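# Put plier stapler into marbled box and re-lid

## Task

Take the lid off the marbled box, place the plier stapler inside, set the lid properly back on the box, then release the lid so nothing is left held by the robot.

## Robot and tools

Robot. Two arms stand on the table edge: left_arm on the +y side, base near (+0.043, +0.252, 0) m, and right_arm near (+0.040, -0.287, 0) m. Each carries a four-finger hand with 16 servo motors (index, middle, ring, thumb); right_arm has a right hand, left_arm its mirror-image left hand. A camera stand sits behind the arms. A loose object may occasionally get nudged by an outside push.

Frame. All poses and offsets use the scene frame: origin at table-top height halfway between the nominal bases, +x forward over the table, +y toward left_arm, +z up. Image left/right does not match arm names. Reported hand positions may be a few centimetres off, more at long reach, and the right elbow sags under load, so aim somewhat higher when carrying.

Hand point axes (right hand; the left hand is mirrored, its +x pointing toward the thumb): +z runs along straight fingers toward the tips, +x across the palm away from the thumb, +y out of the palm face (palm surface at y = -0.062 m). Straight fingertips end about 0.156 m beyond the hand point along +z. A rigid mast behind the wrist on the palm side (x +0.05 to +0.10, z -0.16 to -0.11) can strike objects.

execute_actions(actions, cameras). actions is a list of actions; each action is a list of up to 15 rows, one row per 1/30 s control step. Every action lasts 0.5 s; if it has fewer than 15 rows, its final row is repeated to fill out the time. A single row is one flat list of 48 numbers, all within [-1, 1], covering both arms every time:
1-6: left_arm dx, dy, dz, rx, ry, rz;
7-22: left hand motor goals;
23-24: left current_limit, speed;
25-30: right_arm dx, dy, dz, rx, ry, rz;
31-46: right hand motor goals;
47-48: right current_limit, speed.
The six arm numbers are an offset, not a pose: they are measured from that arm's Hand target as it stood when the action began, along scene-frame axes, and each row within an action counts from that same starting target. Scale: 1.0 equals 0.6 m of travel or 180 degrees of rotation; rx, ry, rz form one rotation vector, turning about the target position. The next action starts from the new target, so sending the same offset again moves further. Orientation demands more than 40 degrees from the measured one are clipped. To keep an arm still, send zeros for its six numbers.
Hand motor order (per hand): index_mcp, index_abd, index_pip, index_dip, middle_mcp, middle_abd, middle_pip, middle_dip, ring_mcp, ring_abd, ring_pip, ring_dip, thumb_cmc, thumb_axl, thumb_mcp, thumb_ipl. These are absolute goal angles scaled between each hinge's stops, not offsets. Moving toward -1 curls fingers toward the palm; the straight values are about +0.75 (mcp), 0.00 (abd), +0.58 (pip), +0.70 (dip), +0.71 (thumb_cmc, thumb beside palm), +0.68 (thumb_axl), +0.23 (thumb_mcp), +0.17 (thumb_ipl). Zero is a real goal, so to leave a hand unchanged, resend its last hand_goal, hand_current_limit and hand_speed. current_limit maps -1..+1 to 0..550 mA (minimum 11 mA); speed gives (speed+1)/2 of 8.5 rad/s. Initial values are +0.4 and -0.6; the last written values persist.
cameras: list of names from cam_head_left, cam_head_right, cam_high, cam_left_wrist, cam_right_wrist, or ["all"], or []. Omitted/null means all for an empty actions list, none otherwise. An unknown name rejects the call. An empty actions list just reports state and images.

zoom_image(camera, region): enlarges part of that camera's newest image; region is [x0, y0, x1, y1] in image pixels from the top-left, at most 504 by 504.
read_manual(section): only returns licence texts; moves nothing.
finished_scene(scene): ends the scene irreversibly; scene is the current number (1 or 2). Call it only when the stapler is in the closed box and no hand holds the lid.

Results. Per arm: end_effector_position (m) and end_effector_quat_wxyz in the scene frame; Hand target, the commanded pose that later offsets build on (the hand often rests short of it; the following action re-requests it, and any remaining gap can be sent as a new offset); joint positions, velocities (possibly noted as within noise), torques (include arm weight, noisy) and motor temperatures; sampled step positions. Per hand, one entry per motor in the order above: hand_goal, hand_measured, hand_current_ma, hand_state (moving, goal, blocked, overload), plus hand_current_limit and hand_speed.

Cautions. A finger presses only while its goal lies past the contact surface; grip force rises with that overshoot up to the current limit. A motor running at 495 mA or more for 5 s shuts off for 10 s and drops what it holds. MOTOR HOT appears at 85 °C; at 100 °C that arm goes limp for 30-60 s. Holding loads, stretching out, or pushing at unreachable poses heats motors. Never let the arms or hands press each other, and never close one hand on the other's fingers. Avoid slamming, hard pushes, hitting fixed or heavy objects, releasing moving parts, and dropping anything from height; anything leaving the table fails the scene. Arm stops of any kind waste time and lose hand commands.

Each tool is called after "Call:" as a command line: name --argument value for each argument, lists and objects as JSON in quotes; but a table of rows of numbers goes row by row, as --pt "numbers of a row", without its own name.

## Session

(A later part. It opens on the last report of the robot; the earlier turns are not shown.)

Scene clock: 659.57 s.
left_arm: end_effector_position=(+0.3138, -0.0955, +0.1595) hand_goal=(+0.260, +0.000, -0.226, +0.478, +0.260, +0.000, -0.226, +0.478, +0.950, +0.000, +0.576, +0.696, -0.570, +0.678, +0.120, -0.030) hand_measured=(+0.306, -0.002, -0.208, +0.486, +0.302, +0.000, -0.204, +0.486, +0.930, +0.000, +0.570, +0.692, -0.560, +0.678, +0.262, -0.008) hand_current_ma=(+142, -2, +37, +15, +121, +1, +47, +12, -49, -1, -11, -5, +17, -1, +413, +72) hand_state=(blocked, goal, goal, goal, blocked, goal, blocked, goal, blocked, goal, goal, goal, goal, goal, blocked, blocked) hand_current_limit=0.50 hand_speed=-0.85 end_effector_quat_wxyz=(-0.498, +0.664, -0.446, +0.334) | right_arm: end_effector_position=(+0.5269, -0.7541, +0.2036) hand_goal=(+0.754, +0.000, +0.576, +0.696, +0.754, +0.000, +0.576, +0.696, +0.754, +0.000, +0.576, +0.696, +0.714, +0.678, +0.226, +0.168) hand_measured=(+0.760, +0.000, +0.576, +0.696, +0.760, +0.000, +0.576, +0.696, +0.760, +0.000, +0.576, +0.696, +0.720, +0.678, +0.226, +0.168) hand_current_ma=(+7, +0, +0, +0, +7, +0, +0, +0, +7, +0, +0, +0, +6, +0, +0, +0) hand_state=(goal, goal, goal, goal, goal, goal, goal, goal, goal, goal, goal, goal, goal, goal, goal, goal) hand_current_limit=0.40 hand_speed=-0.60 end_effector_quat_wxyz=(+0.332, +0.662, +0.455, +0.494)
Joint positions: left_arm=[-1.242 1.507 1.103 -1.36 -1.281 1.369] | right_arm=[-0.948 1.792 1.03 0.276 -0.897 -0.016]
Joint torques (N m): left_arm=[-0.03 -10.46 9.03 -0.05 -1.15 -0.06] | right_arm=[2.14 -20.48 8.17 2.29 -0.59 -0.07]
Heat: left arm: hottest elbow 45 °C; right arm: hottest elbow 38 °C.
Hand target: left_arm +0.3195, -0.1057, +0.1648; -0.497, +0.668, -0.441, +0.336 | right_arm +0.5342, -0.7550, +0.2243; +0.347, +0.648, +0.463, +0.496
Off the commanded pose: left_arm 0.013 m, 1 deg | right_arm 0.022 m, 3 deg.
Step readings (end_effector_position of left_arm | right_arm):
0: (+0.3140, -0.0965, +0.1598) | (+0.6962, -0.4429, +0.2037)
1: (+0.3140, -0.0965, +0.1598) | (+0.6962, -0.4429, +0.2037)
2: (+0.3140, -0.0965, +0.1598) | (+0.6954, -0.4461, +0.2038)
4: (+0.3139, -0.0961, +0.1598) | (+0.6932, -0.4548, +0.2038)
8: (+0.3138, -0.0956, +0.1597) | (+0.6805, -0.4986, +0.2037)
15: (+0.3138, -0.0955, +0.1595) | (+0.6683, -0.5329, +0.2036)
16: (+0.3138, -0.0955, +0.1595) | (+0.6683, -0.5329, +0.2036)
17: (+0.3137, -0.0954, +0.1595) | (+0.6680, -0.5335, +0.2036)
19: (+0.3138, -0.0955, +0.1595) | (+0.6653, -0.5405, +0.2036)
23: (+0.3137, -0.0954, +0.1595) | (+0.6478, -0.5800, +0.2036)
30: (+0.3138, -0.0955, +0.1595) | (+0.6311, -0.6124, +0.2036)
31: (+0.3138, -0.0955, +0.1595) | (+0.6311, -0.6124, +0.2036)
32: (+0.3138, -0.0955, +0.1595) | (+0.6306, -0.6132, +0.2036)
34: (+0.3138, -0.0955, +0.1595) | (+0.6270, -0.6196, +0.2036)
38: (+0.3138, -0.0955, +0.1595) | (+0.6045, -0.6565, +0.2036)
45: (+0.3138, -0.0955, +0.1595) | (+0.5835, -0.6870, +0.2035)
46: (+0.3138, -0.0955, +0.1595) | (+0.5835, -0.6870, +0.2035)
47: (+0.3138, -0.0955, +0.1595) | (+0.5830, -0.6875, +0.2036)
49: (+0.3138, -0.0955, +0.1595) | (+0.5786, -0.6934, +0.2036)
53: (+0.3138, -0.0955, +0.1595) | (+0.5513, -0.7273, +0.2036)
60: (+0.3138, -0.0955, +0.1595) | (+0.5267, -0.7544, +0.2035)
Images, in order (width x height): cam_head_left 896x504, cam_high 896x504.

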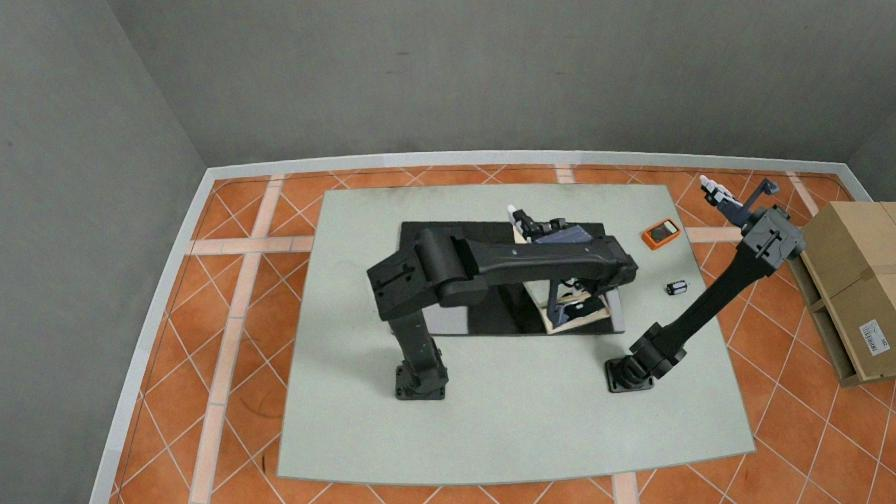

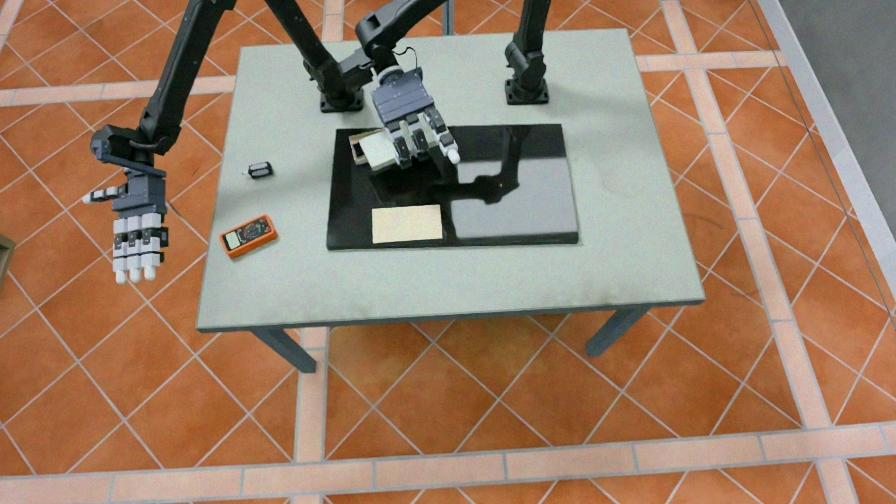

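Call:
execute_actions --actions '[[[0,0,0,0,0,0,0.26,0,-0.226,0.478,0.26,0,-0.226,0.478,0.95,0,0.576,0.696,-0.571,0.678,0.12,-0.03,0.5,-0.85,-0.1088,-0.1008,0,0,0,-0.0417,0.754,0,0.576,0.696,0.754,0,0.576,0.696,0.754,0,0.576,0.696,0.714,0.678,0.226,0.168,0.4,-0.6]],[[0,0,0,0,0,0,0.26,0,-0.226,0.478,0.26,0,-0.226,0.478,0.95,0,0.576,0.696,-0.571,0.678,0.12,-0.03,0.5,-0.85,-0.1212,-0.0858,0,0,0,-0.0417,0.754,0,0.576,0.696,0.754,0,0.576,0.696,0.754,0,0.576,0.696,0.714,0.678,0.226,0.168,0.4,-0.6]],[[0,0,0,0,0,0,0.26,0,-0.226,0.478,0.26,0,-0.226,0.478,0.95,0,0.576,0.696,-0.571,0.678,0.12,-0.03,0.5,-0.85,-0.1313,-0.0692,0,0,0,-0.0417,0.754,0,0.576,0.696,0.754,0,0.576,0.696,0.754,0,0.576,0.696,0.714,0.678,0.226,0.168,0.4,-0.6]],[[-0.0541,-0.0406,0,0,0,-0.0237,0.26,0,-0.226,0.478,0.26,0,-0.226,0.478,0.95,0,0.576,0.696,-0.571,0.678,0.12,-0.03,0.5,-0.85,-0.1392,-0.0515,0,0,0,-0.0417,0.754,0,0.576,0.696,0.754,0,0.576,0.696,0.754,0,0.576,0.696,0.714,0.678,0.226,0.168,0.4,-0.6]]]' --cameras '["cam_high","cam_head_left","cam_head_right"]'

Call:
zoom_image --camera "cam_high" --region '[330, 90, 450, 190]'

Scene clock: 664.07 s.
left_arm: end_effector_position=(+0.2864, -0.1180, +0.1608) hand_goal=(+0.260, +0.000, -0.226, +0.478, +0.260, +0.000, -0.226, +0.478, +0.950, +0.000, +0.576, +0.696, -0.570, +0.678, +0.120, -0.030) hand_measured=(+0.306, -0.002, -0.208, +0.486, +0.302, +0.000, -0.204, +0.486, +0.930, +0.000, +0.570, +0.692, -0.560, +0.678, +0.262, -0.008) hand_current_ma=(+142, -2, +37, +15, +121, +1, +47, +12, -49, -1, -11, -5, +17, -1, +412, +72) hand_state=(blocked, goal, goal, goal, blocked, goal, blocked, goal, blocked, goal, goal, goal, goal, goal, blocked, blocked) hand_current_limit=0.50 hand_speed=-0.85 end_effector_quat_wxyz=(-0.487, +0.649, -0.467, +0.352) | right_arm: end_effector_position=(+0.2280, -0.9350, +0.2036) hand_goal=(+0.754, +0.000, +0.576, +0.696, +0.754, +0.000, +0.576, +0.696, +0.754, +0.000, +0.576, +0.696, +0.714, +0.678, +0.226, +0.168) hand_measured=(+0.760, +0.000, +0.576, +0.696, +0.760, +0.000, +0.576, +0.696, +0.760, +0.000, +0.576, +0.696, +0.720, +0.678, +0.226, +0.168) hand_current_ma=(+7, +0, +0, +0, +7, +0, +0, +0, +7, +0, +0, +0, +6, +0, +0, +0) hand_state=(goal, goal, goal, goal, goal, goal, goal, goal, goal, goal, goal, goal, goal, goal, goal, goal) hand_current_limit=0.40 hand_speed=-0.60 end_effector_quat_wxyz=(+0.449, +0.758, +0.268, +0.391)
Joint positions: left_arm=[-1.321 1.525 1.123 -1.406 -1.28 1.321] | right_arm=[-1.472 1.792 1.03 0.276 -0.897 -0.016]
Joint torques (N m): left_arm=[-0.79 -10.7 8.79 -0.12 -1.03 -0.06] | right_arm=[2.2 -20.54 8.16 2.29 -0.58 -0.06]
Heat: left arm: hottest elbow 45 °C; right arm: hottest elbow 38 °C.
Hand target: left_arm +0.2870, -0.1300, +0.1647; -0.484, +0.651, -0.465, +0.354 | right_arm +0.2338, -0.9394, +0.2242; +0.464, +0.745, +0.279, +0.389
Off the commanded pose: left_arm 0.013 m, 1 deg | right_arm 0.022 m, 3 deg.
Step readings (end_effector_position of left_arm | right_arm):
0: (+0.3138, -0.0955, +0.1595) | (+0.5269, -0.7541, +0.2036)
1: (+0.3138, -0.0955, +0.1595) | (+0.5269, -0.7541, +0.2036)
2: (+0.3138, -0.0955, +0.1595) | (+0.5251, -0.7560, +0.2036)
4: (+0.3138, -0.0955, +0.1595) | (+0.5196, -0.7615, +0.2037)
8: (+0.3138, -0.0955, +0.1595) | (+0.4896, -0.7900, +0.2037)
15: (+0.3138, -0.0955, +0.1595) | (+0.4620, -0.8135, +0.2036)
16: (+0.3138, -0.0955, +0.1595) | (+0.4620, -0.8135, +0.2036)
17: (+0.3138, -0.0955, +0.1595) | (+0.4612, -0.8141, +0.2036)
19: (+0.3138, -0.0955, +0.1595) | (+0.4552, -0.8188, +0.2036)
23: (+0.3138, -0.0955, +0.1595) | (+0.4207, -0.8440, +0.2036)
30: (+0.3138, -0.0955, +0.1595) | (+0.3890, -0.8645, +0.2035)
31: (+0.3138, -0.0955, +0.1595) | (+0.3890, -0.8645, +0.2035)
32: (+0.3138, -0.0955, +0.1595) | (+0.3884, -0.8649, +0.2036)
34: (+0.3138, -0.0955, +0.1595) | (+0.3818, -0.8688, +0.2036)
38: (+0.3138, -0.0955, +0.1595) | (+0.3447, -0.8890, +0.2036)
45: (+0.3138, -0.0955, +0.1595) | (+0.3106, -0.9052, +0.2035)
46: (+0.3138, -0.0956, +0.1597) | (+0.3106, -0.9052, +0.2035)
47: (+0.3131, -0.0959, +0.1597) | (+0.3100, -0.9054, +0.2036)
49: (+0.3099, -0.0981, +0.1601) | (+0.3030, -0.9084, +0.2036)
53: (+0.2955, -0.1091, +0.1608) | (+0.2636, -0.9236, +0.2036)
60: (+0.2862, -0.1178, +0.1608) | (+0.2277, -0.9352, +0.2035)
Images, in order (width x height): cam_head_left 896x504, cam_head_right 896x504, cam_high 896x504.

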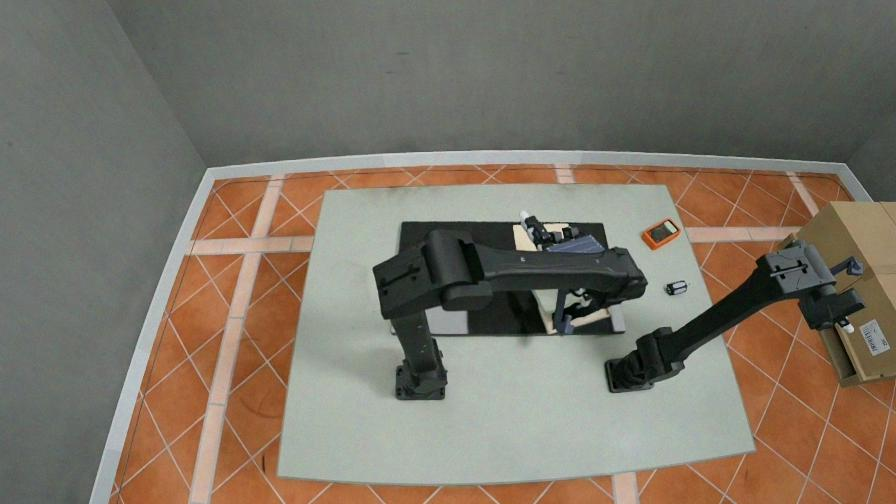

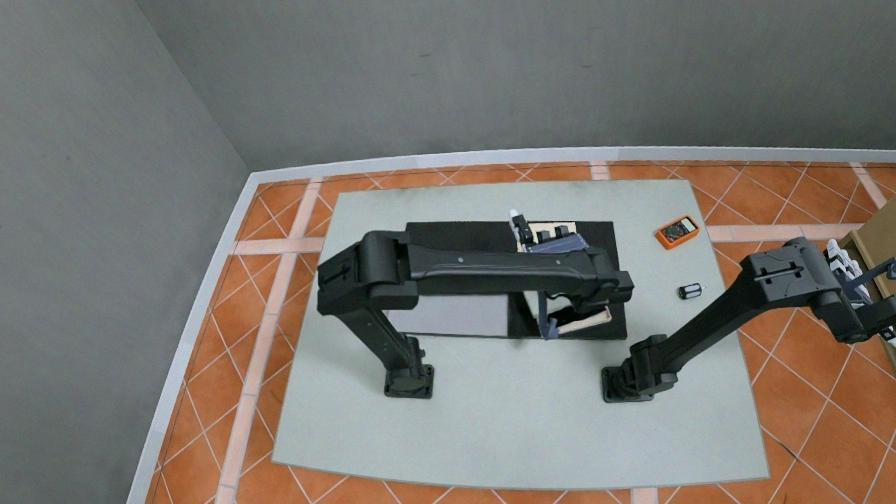

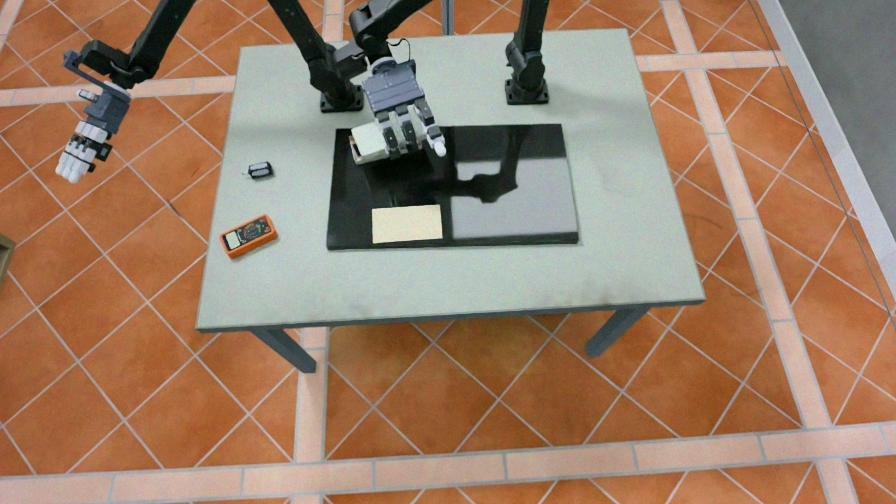

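Scaled by 4.200 from the camera's 896x504 image, which has a finer 1280x720 frame.

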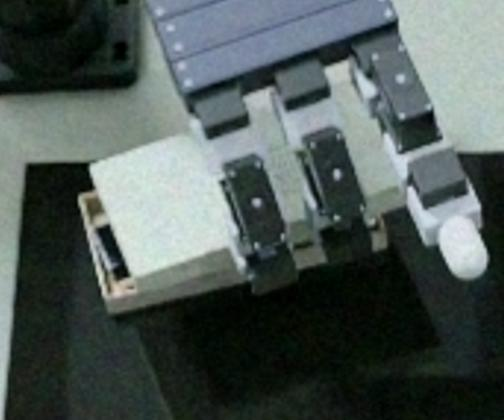

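Call:
execute_actions --actions '[[[-0.0541,-0.0406,0,0,0,-0.0237,0.26,0,-0.226,0.478,0.26,0,-0.226,0.478,0.95,0,0.576,0.696,-0.571,0.678,0.12,-0.03,0.5,-0.85,0,0,0,0,0,0,0.754,0,0.576,0.696,0.754,0,0.576,0.696,0.754,0,0.576,0.696,0.714,0.678,0.226,0.168,0.4,-0.6]],[[0,0,-0.04,0,0,0,0.26,0,-0.226,0.478,0.26,0,-0.226,0.478,0.95,0,0.576,0.696,-0.571,0.678,0.12,-0.03,0.5,-0.85,0,0,0,0,0,0,0.754,0,0.576,0.696,0.754,0,0.576,0.696,0.754,0,0.576,0.696,0.714,0.678,0.226,0.168,0.4,-0.6]]]' --cameras '["cam_high","cam_head_left","cam_head_right"]'

Call:
zoom_image --camera "cam_high" --region '[330, 90, 450, 190]'

Call:
zoom_image --camera "cam_head_right" --region '[520, 230, 680, 380]'

Scene clock: 667.20 s.
left_arm: end_effector_position=(+0.2556, -0.1496, +0.1475) hand_goal=(+0.260, +0.000, -0.226, +0.478, +0.260, +0.000, -0.226, +0.478, +0.950, +0.000, +0.576, +0.696, -0.570, +0.678, +0.120, -0.030) hand_measured=(+0.306, -0.002, -0.208, +0.486, +0.302, +0.000, -0.204, +0.486, +0.930, +0.000, +0.570, +0.692, -0.560, +0.678, +0.262, -0.008) hand_current_ma=(+142, -2, +37, +15, +121, +1, +47, +12, -49, -1, -11, -5, +17, -1, +413, +72) hand_state=(blocked, goal, goal, goal, blocked, goal, blocked, goal, blocked, goal, goal, goal, goal, goal, blocked, blocked) hand_current_limit=0.50 hand_speed=-0.85 end_effector_quat_wxyz=(-0.472, +0.632, -0.490, +0.371) | right_arm: end_effector_position=(+0.2280, -0.9350, +0.2036) hand_goal=(+0.754, +0.000, +0.576, +0.696, +0.754, +0.000, +0.576, +0.696, +0.754, +0.000, +0.576, +0.696, +0.714, +0.678, +0.226, +0.168) hand_measured=(+0.760, +0.000, +0.576, +0.696, +0.760, +0.000, +0.576, +0.696, +0.760, +0.000, +0.576, +0.696, +0.720, +0.678, +0.226, +0.168) hand_current_ma=(+7, +0, +0, +0, +7, +0, +0, +0, +7, +0, +0, +0, +6, +0, +0, +0) hand_state=(goal, goal, goal, goal, goal, goal, goal, goal, goal, goal, goal, goal, goal, goal, goal, goal) hand_current_limit=0.40 hand_speed=-0.60 end_effector_quat_wxyz=(+0.449, +0.758, +0.268, +0.391)
Joint positions: left_arm=[-1.408 1.58 1.147 -1.413 -1.278 1.277] | right_arm=[-1.472 1.792 1.03 0.276 -0.897 -0.016]
Joint torques (N m): left_arm=[-0.73 -11.75 6.12 0.95 -1.02 -0.07] | right_arm=[2.08 -20.54 8.17 2.29 -0.58 -0.06]
Heat: left arm: hottest elbow 44 °C; right arm: hottest elbow 38 °C.
Hand target: left_arm +0.2546, -0.1543, +0.1407; -0.470, +0.633, -0.489, +0.372 | right_arm +0.2338, -0.9394, +0.2242; +0.464, +0.745, +0.279, +0.389
Off the commanded pose: left_arm 0.008 m, 0 deg | right_arm 0.022 m, 3 deg.
Step readings (end_effector_position of left_arm | right_arm):
0: (+0.2864, -0.1179, +0.1608) | (+0.2280, -0.9350, +0.2036)
1: (+0.2864, -0.1179, +0.1608) | (+0.2280, -0.9350, +0.2036)
2: (+0.2851, -0.1189, +0.1610) | (+0.2280, -0.9350, +0.2036)
4: (+0.2813, -0.1214, +0.1611) | (+0.2280, -0.9350, +0.2036)
8: (+0.2642, -0.1343, +0.1612) | (+0.2280, -0.9350, +0.2036)
15: (+0.2543, -0.1427, +0.1612) | (+0.2280, -0.9350, +0.2036)
16: (+0.2543, -0.1427, +0.1609) | (+0.2280, -0.9350, +0.2036)
17: (+0.2543, -0.1428, +0.1605) | (+0.2280, -0.9350, +0.2036)
19: (+0.2546, -0.1438, +0.1585) | (+0.2280, -0.9350, +0.2036)
23: (+0.2552, -0.1475, +0.1514) | (+0.2280, -0.9350, +0.2036)
30: (+0.2556, -0.1494, +0.1475) | (+0.2280, -0.9350, +0.2036)
Images, in order (width x height): cam_head_left 896x504, cam_head_right 896x504, cam_high 896x504.

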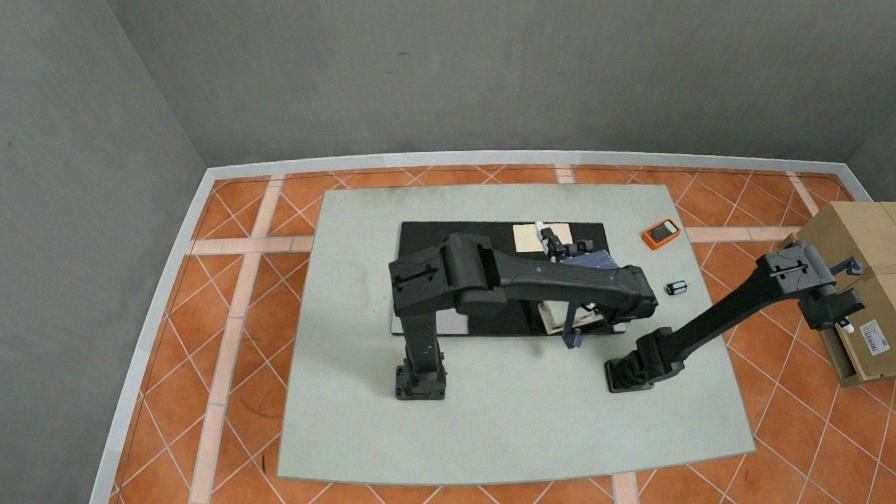

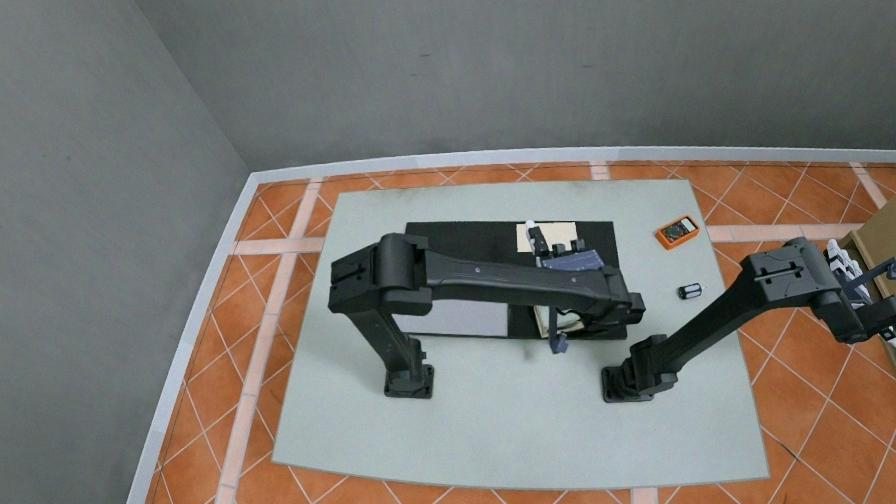

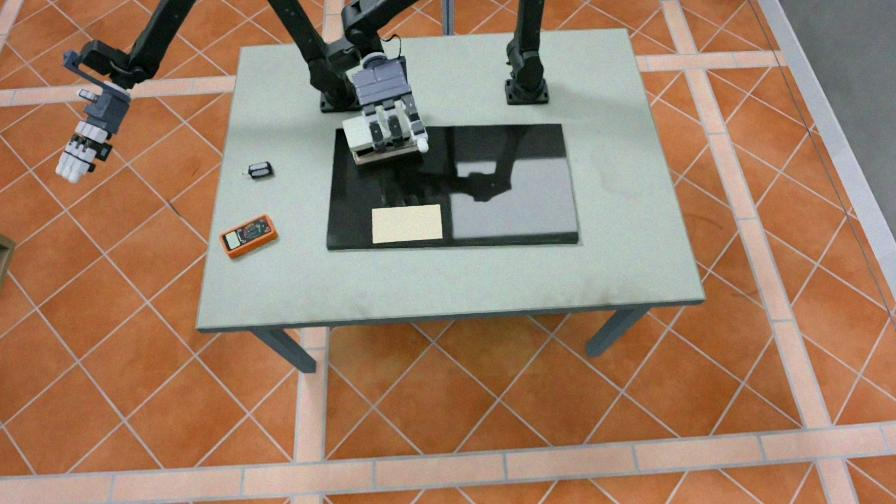

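Scaled by 4.200 from the camera's 896x504 image, which has a finer 1280x720 frame.

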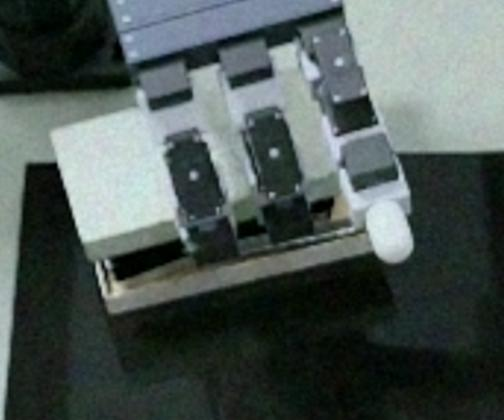

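Scaled by 3.150 from the camera's 896x504 image, which has a finer 1280x720 frame.

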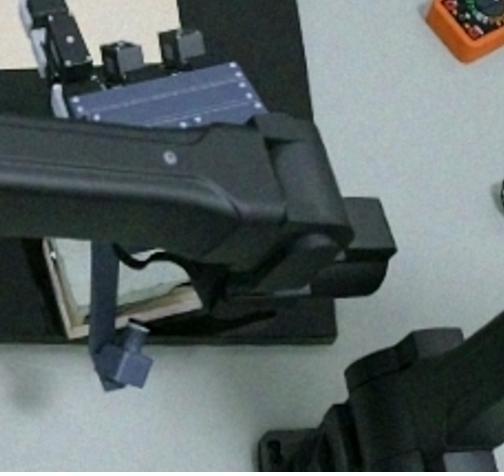

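Call:
execute_actions --actions '[[[0,-0.006,-0.03,0,0,0,0.26,0,-0.226,0.478,0.26,0,-0.226,0.478,0.95,0,0.576,0.696,-0.571,0.678,0.12,-0.03,0.5,-0.85,0,0,0,0,0,0,0.754,0,0.576,0.696,0.754,0,0.576,0.696,0.754,0,0.576,0.696,0.714,0.678,0.226,0.168,0.4,-0.6]],[[0,0,-0.02,0,0,0,0.26,0,-0.226,0.478,0.26,0,-0.226,0.478,0.95,0,0.576,0.696,-0.571,0.678,0.12,-0.03,0.5,-0.85,0,0,0,0,0,0,0.754,0,0.576,0.696,0.754,0,0.576,0.696,0.754,0,0.576,0.696,0.714,0.678,0.226,0.168,0.4,-0.6]]]' --cameras '["cam_high","cam_head_left","cam_head_right"]'

Call:
zoom_image --camera "cam_high" --region '[330, 100, 430, 180]'

Call:
zoom_image --camera "cam_head_right" --region '[520, 280, 640, 370]'

Call:
zoom_image --camera "cam_head_left" --region '[520, 270, 640, 360]'

Scene clock: 670.97 s.
left_arm: end_effector_position=(+0.2566, -0.1547, +0.1197) hand_goal=(+0.260, +0.000, -0.226, +0.478, +0.260, +0.000, -0.226, +0.478, +0.950, +0.000, +0.576, +0.696, -0.570, +0.678, +0.120, -0.030) hand_measured=(+0.306, -0.002, -0.208, +0.486, +0.302, +0.000, -0.204, +0.486, +0.930, +0.000, +0.570, +0.692, -0.560, +0.678, +0.262, -0.008) hand_current_ma=(+142, -2, +37, +15, +121, +1, +47, +12, -49, -1, -11, -5, +17, -1, +412, +72) hand_state=(blocked, goal, goal, goal, blocked, goal, blocked, goal, blocked, goal, goal, goal, goal, goal, blocked, blocked) hand_current_limit=0.50 hand_speed=-0.85 end_effector_quat_wxyz=(-0.471, +0.634, -0.487, +0.373) | right_arm: end_effector_position=(+0.2280, -0.9350, +0.2036) hand_goal=(+0.754, +0.000, +0.576, +0.696, +0.754, +0.000, +0.576, +0.696, +0.754, +0.000, +0.576, +0.696, +0.714, +0.678, +0.226, +0.168) hand_measured=(+0.760, +0.000, +0.576, +0.696, +0.760, +0.000, +0.576, +0.696, +0.760, +0.000, +0.576, +0.696, +0.720, +0.678, +0.226, +0.168) hand_current_ma=(+7, +0, +0, +0, +7, +0, +0, +0, +7, +0, +0, +0, +6, +0, +0, +0) hand_state=(goal, goal, goal, goal, goal, goal, goal, goal, goal, goal, goal, goal, goal, goal, goal, goal) hand_current_limit=0.40 hand_speed=-0.60 end_effector_quat_wxyz=(+0.449, +0.758, +0.268, +0.391)
Joint positions: left_arm=[-1.408 1.625 1.12 -1.341 -1.278 1.27] | right_arm=[-1.472 1.792 1.03 0.276 -0.897 -0.016]
Joint torques (N m): left_arm=[-0.79 -11.99 5.67 0.95 -1 -0.04] | right_arm=[2.14 -20.48 8.16 2.29 -0.59 -0.06]
Heat: left arm: hottest elbow 44 °C; right arm: hottest elbow 38 °C.
Hand target: left_arm +0.2546, -0.1579, +0.1107; -0.470, +0.633, -0.489, +0.372 | right_arm +0.2338, -0.9394, +0.2242; +0.464, +0.745, +0.279, +0.389
Off the commanded pose: left_arm 0.010 m, 0 deg | right_arm 0.022 m, 3 deg.
Step readings (end_effector_position of left_arm | right_arm):
0: (+0.2556, -0.1497, +0.1475) | (+0.2280, -0.9350, +0.2036)
1: (+0.2557, -0.1497, +0.1475) | (+0.2280, -0.9350, +0.2036)
2: (+0.2557, -0.1503, +0.1470) | (+0.2280, -0.9350, +0.2036)
4: (+0.2561, -0.1522, +0.1451) | (+0.2280, -0.9350, +0.2036)
8: (+0.2564, -0.1537, +0.1368) | (+0.2280, -0.9350, +0.2036)
15: (+0.2564, -0.1537, +0.1302) | (+0.2280, -0.9350, +0.2036)
16: (+0.2564, -0.1538, +0.1302) | (+0.2280, -0.9350, +0.2036)
17: (+0.2565, -0.1541, +0.1299) | (+0.2280, -0.9350, +0.2036)
19: (+0.2566, -0.1550, +0.1287) | (+0.2280, -0.9350, +0.2036)
23: (+0.2566, -0.1545, +0.1235) | (+0.2280, -0.9350, +0.2036)
30: (+0.2566, -0.1545, +0.1197) | (+0.2280, -0.9350, +0.2036)
Images, in order (width x height): cam_head_left 896x504, cam_head_right 896x504, cam_high 896x504.

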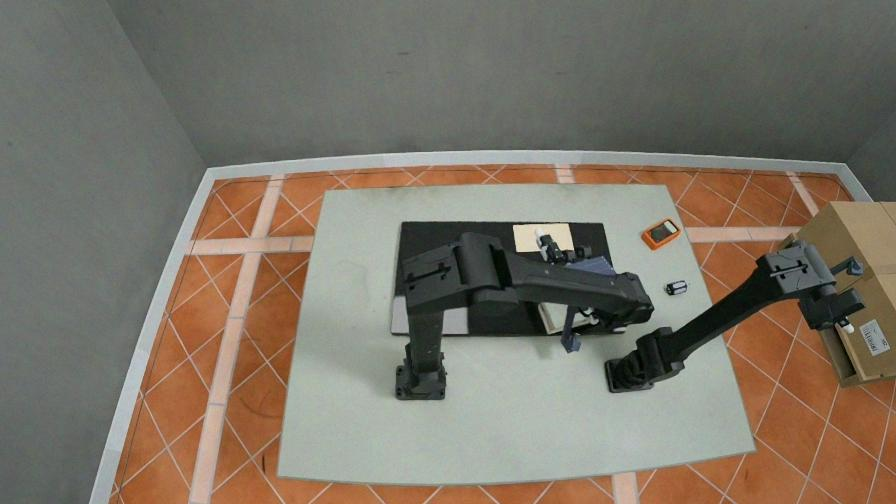

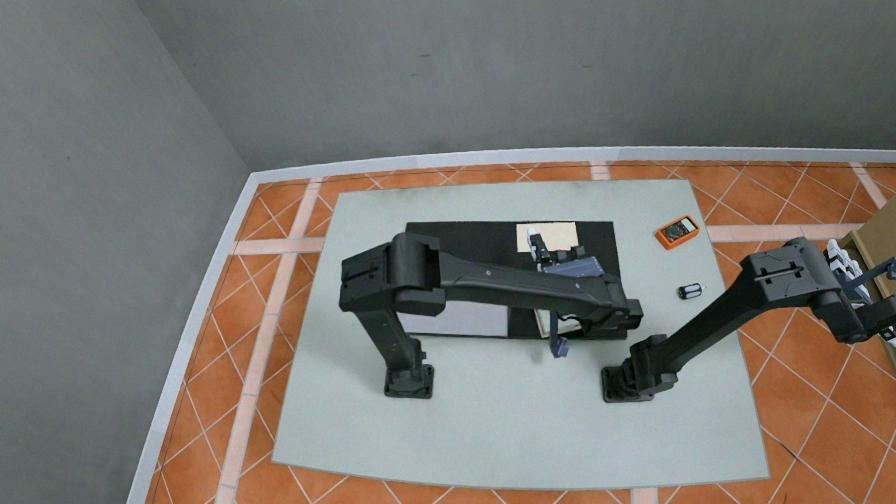

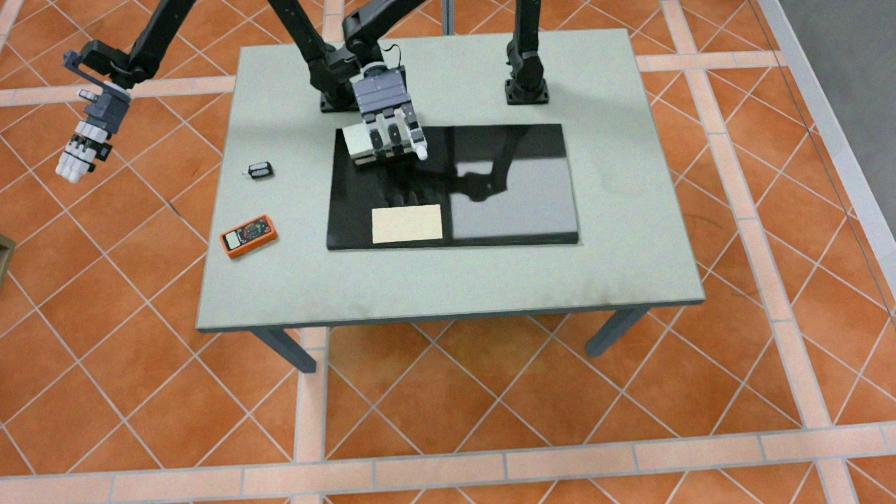

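Scaled by 5.040 from the camera's 896x504 image, which has a finer 1280x720 frame.

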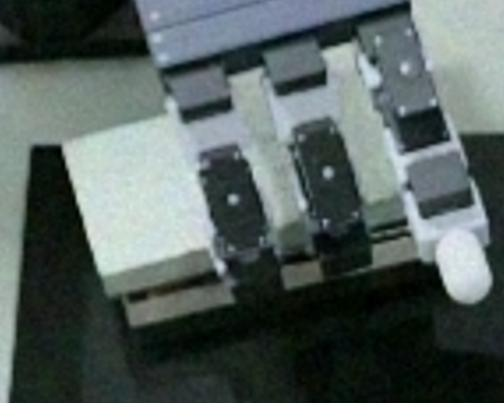

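Scaled by 4.200 from the camera's 896x504 image, which has a finer 1280x720 frame.

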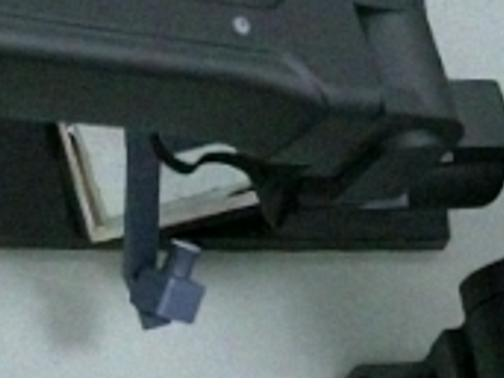

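Scaled by 4.200 from the camera's 896x504 image, which has a finer 1280x720 frame.

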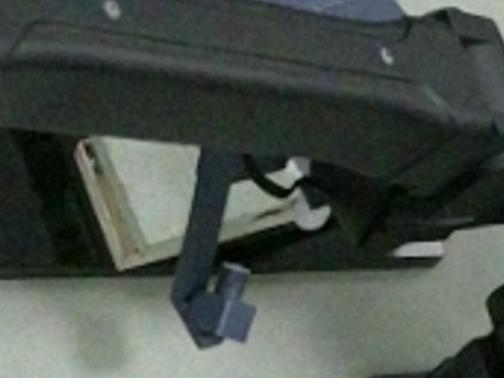

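Call:
zoom_image --camera "cam_high" --region '[338, 118, 388, 168]'

Call:
zoom_image --camera "cam_high" --region '[380, 118, 430, 168]'

Scaled by 10.080 from the camera's 896x504 image, which has a finer 1280x720 frame.

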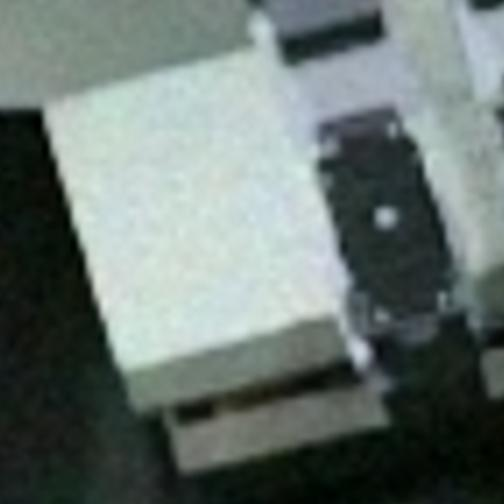

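Scaled by 10.080 from the camera's 896x504 image, which has a finer 1280x720 frame.

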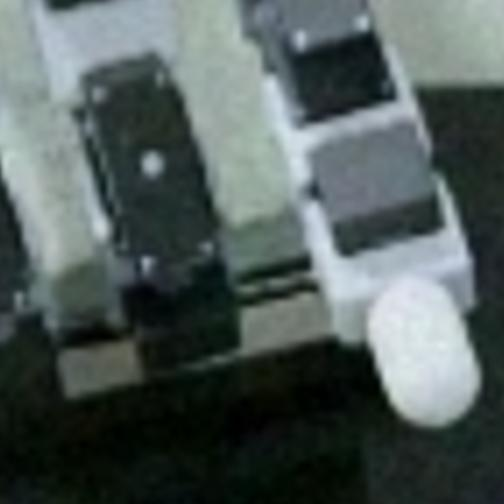

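Call:
execute_actions --actions '[[[-0.003,0,-0.015,0,0,-0.0083,0.26,0,-0.226,0.478,0.26,0,-0.226,0.478,0.95,0,0.576,0.696,-0.571,0.678,0.12,-0.03,0.5,-0.85,0,0,0,0,0,0,0.754,0,0.576,0.696,0.754,0,0.576,0.696,0.754,0,0.576,0.696,0.714,0.678,0.226,0.168,0.4,-0.6]],[[0,0,-0.012,0,0,0,0.26,0,-0.226,0.478,0.26,0,-0.226,0.478,0.95,0,0.576,0.696,-0.571,0.678,0.12,-0.03,0.5,-0.85,0,0,0,0,0,0,0.754,0,0.576,0.696,0.754,0,0.576,0.696,0.754,0,0.576,0.696,0.714,0.678,0.226,0.168,0.4,-0.6]]]' --cameras '["cam_high","cam_head_left","cam_head_right"]'

Call:
zoom_image --camera "cam_high" --region '[338, 118, 388, 168]'

Call:
zoom_image --camera "cam_high" --region '[380, 118, 430, 168]'

Call:
zoom_image --camera "cam_head_left" --region '[530, 290, 600, 345]'

Call:
zoom_image --camera "cam_head_right" --region '[525, 300, 595, 355]'

Scene clock: 680.27 s.
left_arm: end_effector_position=(+0.2560, -0.1559, +0.1033) hand_goal=(+0.260, +0.000, -0.226, +0.478, +0.260, +0.000, -0.226, +0.478, +0.950, +0.000, +0.576, +0.696, -0.570, +0.678, +0.120, -0.030) hand_measured=(+0.306, -0.002, -0.208, +0.486, +0.302, +0.000, -0.204, +0.486, +0.930, +0.000, +0.570, +0.692, -0.560, +0.678, +0.262, -0.008) hand_current_ma=(+142, -2, +37, +15, +121, +1, +47, +12, -49, -1, -11, -5, +17, -1, +412, +72) hand_state=(blocked, goal, goal, goal, blocked, goal, blocked, goal, blocked, goal, goal, goal, goal, goal, blocked, blocked) hand_current_limit=0.50 hand_speed=-0.85 end_effector_quat_wxyz=(-0.463, +0.633, -0.490, +0.380) | right_arm: end_effector_position=(+0.2280, -0.9350, +0.2036) hand_goal=(+0.754, +0.000, +0.576, +0.696, +0.754, +0.000, +0.576, +0.696, +0.754, +0.000, +0.576, +0.696, +0.714, +0.678, +0.226, +0.168) hand_measured=(+0.760, +0.000, +0.576, +0.696, +0.760, +0.000, +0.576, +0.696, +0.760, +0.000, +0.576, +0.696, +0.720, +0.678, +0.226, +0.168) hand_current_ma=(+7, +0, +0, +0, +7, +0, +0, +0, +7, +0, +0, +0, +6, +0, +0, +0) hand_state=(goal, goal, goal, goal, goal, goal, goal, goal, goal, goal, goal, goal, goal, goal, goal, goal) hand_current_limit=0.40 hand_speed=-0.60 end_effector_quat_wxyz=(+0.449, +0.758, +0.268, +0.391)
Joint positions: left_arm=[-1.408 1.625 1.076 -1.223 -1.278 1.332] | right_arm=[-1.472 1.792 1.03 0.276 -0.897 -0.016]
Joint torques (N m): left_arm=[-1.03 -11.81 5.48 1.1 -1.26 0.08] | right_arm=[2.08 -20.48 8.18 2.28 -0.58 -0.06]
Heat: left arm: hottest elbow 43 °C; right arm: hottest elbow 38 °C.
Hand target: left_arm +0.2528, -0.1580, +0.0946; -0.465, +0.627, -0.497, +0.378 | right_arm +0.2338, -0.9394, +0.2242; +0.464, +0.745, +0.279, +0.389
Off the commanded pose: left_arm 0.010 m, 1 deg | right_arm 0.022 m, 3 deg.
Step readings (end_effector_position of left_arm | right_arm):
0: (+0.2566, -0.1548, +0.1197) | (+0.2280, -0.9350, +0.2036)
1: (+0.2566, -0.1548, +0.1195) | (+0.2280, -0.9350, +0.2036)
2: (+0.2566, -0.1552, +0.1187) | (+0.2280, -0.9350, +0.2036)
4: (+0.2568, -0.1566, +0.1159) | (+0.2280, -0.9350, +0.2036)
8: (+0.2563, -0.1550, +0.1096) | (+0.2280, -0.9350, +0.2036)
15: (+0.2561, -0.1557, +0.1072) | (+0.2280, -0.9350, +0.2036)
16: (+0.2561, -0.1559, +0.1071) | (+0.2280, -0.9350, +0.2036)
17: (+0.2561, -0.1561, +0.1068) | (+0.2280, -0.9350, +0.2036)
19: (+0.2561, -0.1562, +0.1058) | (+0.2280, -0.9350, +0.2036)
23: (+0.2559, -0.1555, +0.1038) | (+0.2280, -0.9350, +0.2036)
30: (+0.2560, -0.1558, +0.1034) | (+0.2280, -0.9350, +0.2036)
Images, in order (width x height): cam_head_left 896x504, cam_head_right 896x504, cam_high 896x504.

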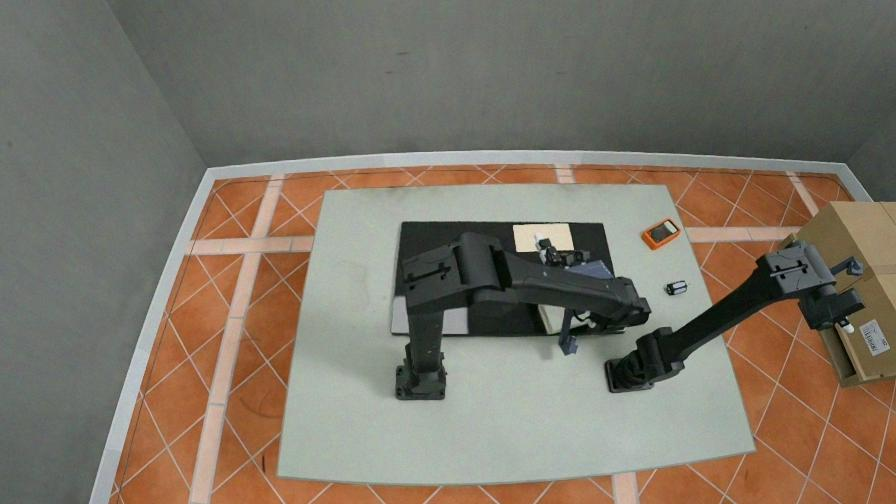

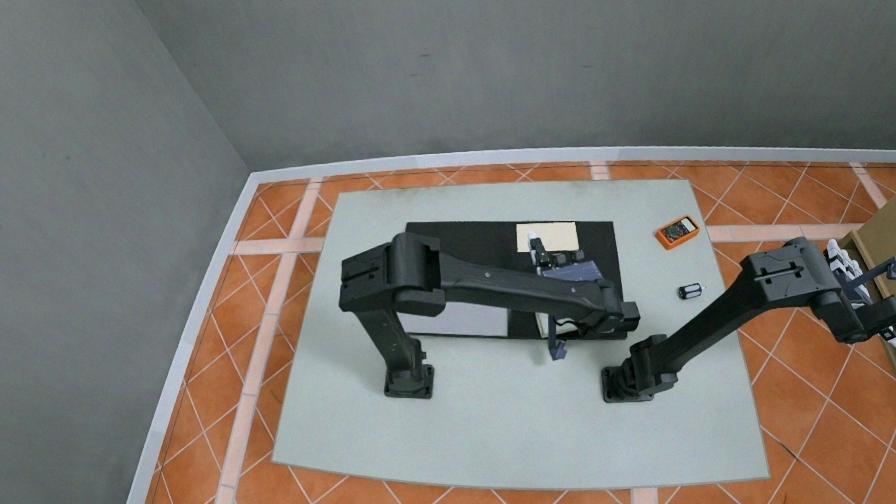

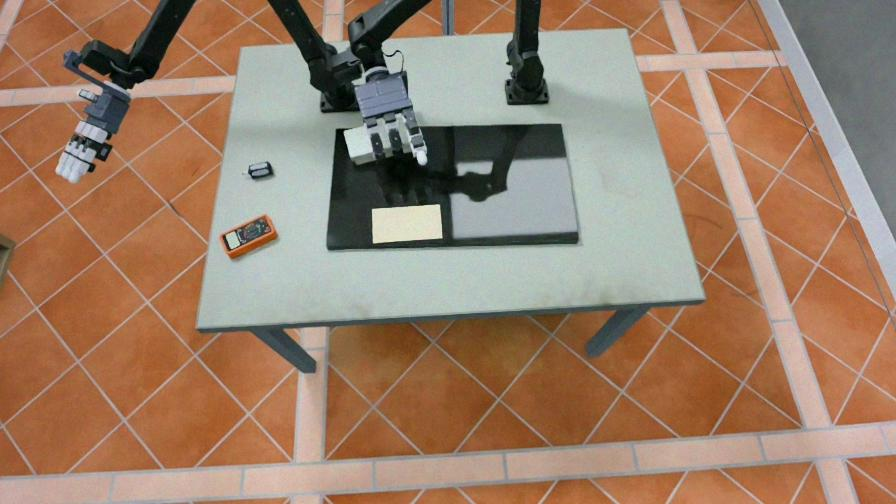

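Scaled by 10.080 from the camera's 896x504 image, which has a finer 1280x720 frame.

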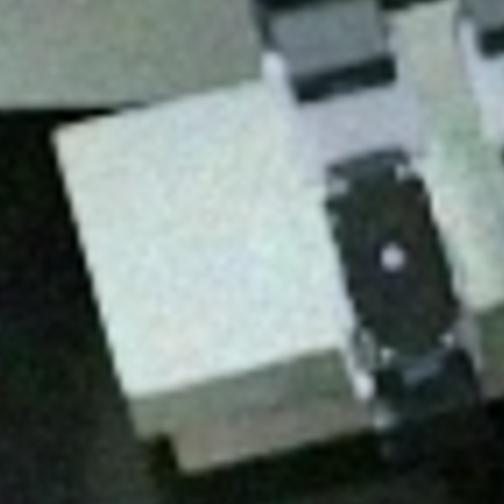

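Scaled by 10.080 from the camera's 896x504 image, which has a finer 1280x720 frame.

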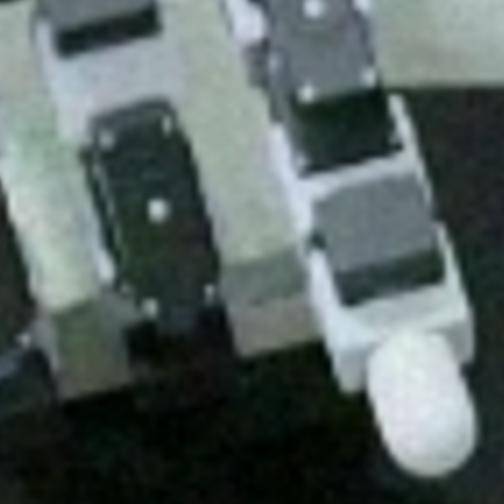

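Scaled by 7.200 from the camera's 896x504 image, which has a finer 1280x720 frame.

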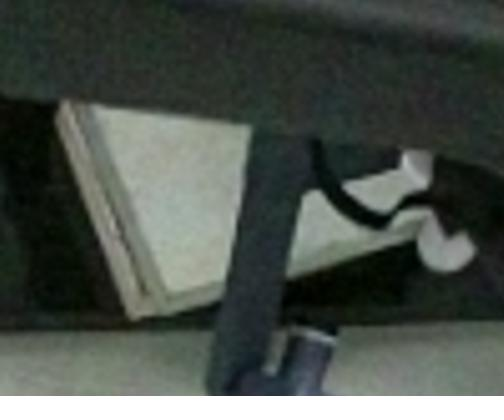

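Scaled by 7.200 from the camera's 896x504 image, which has a finer 1280x720 frame.

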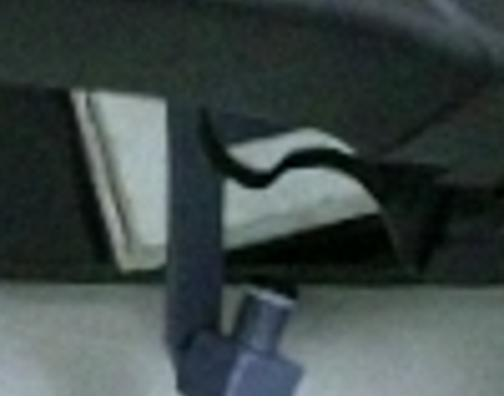

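Call:
zoom_image --camera "cam_head_right" --region '[530, 305, 565, 345]'

Call:
zoom_image --camera "cam_head_left" --region '[533, 295, 573, 340]'

Scaled by 12.600 from the camera's 896x504 image, which has a finer 1280x720 frame.

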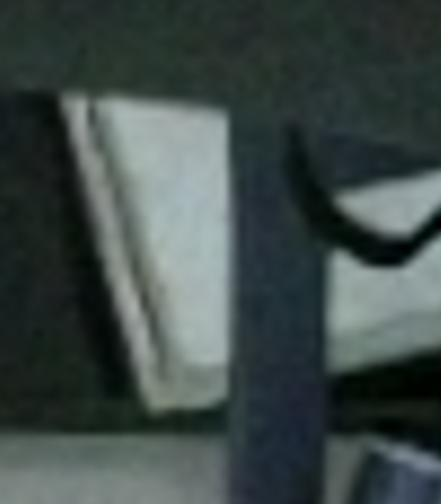

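Scaled by 11.200 from the camera's 896x504 image, which has a finer 1280x720 frame.

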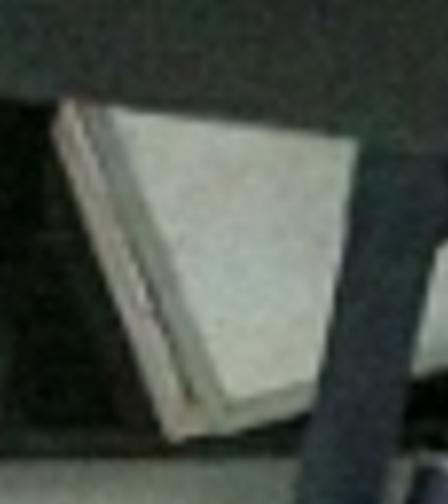

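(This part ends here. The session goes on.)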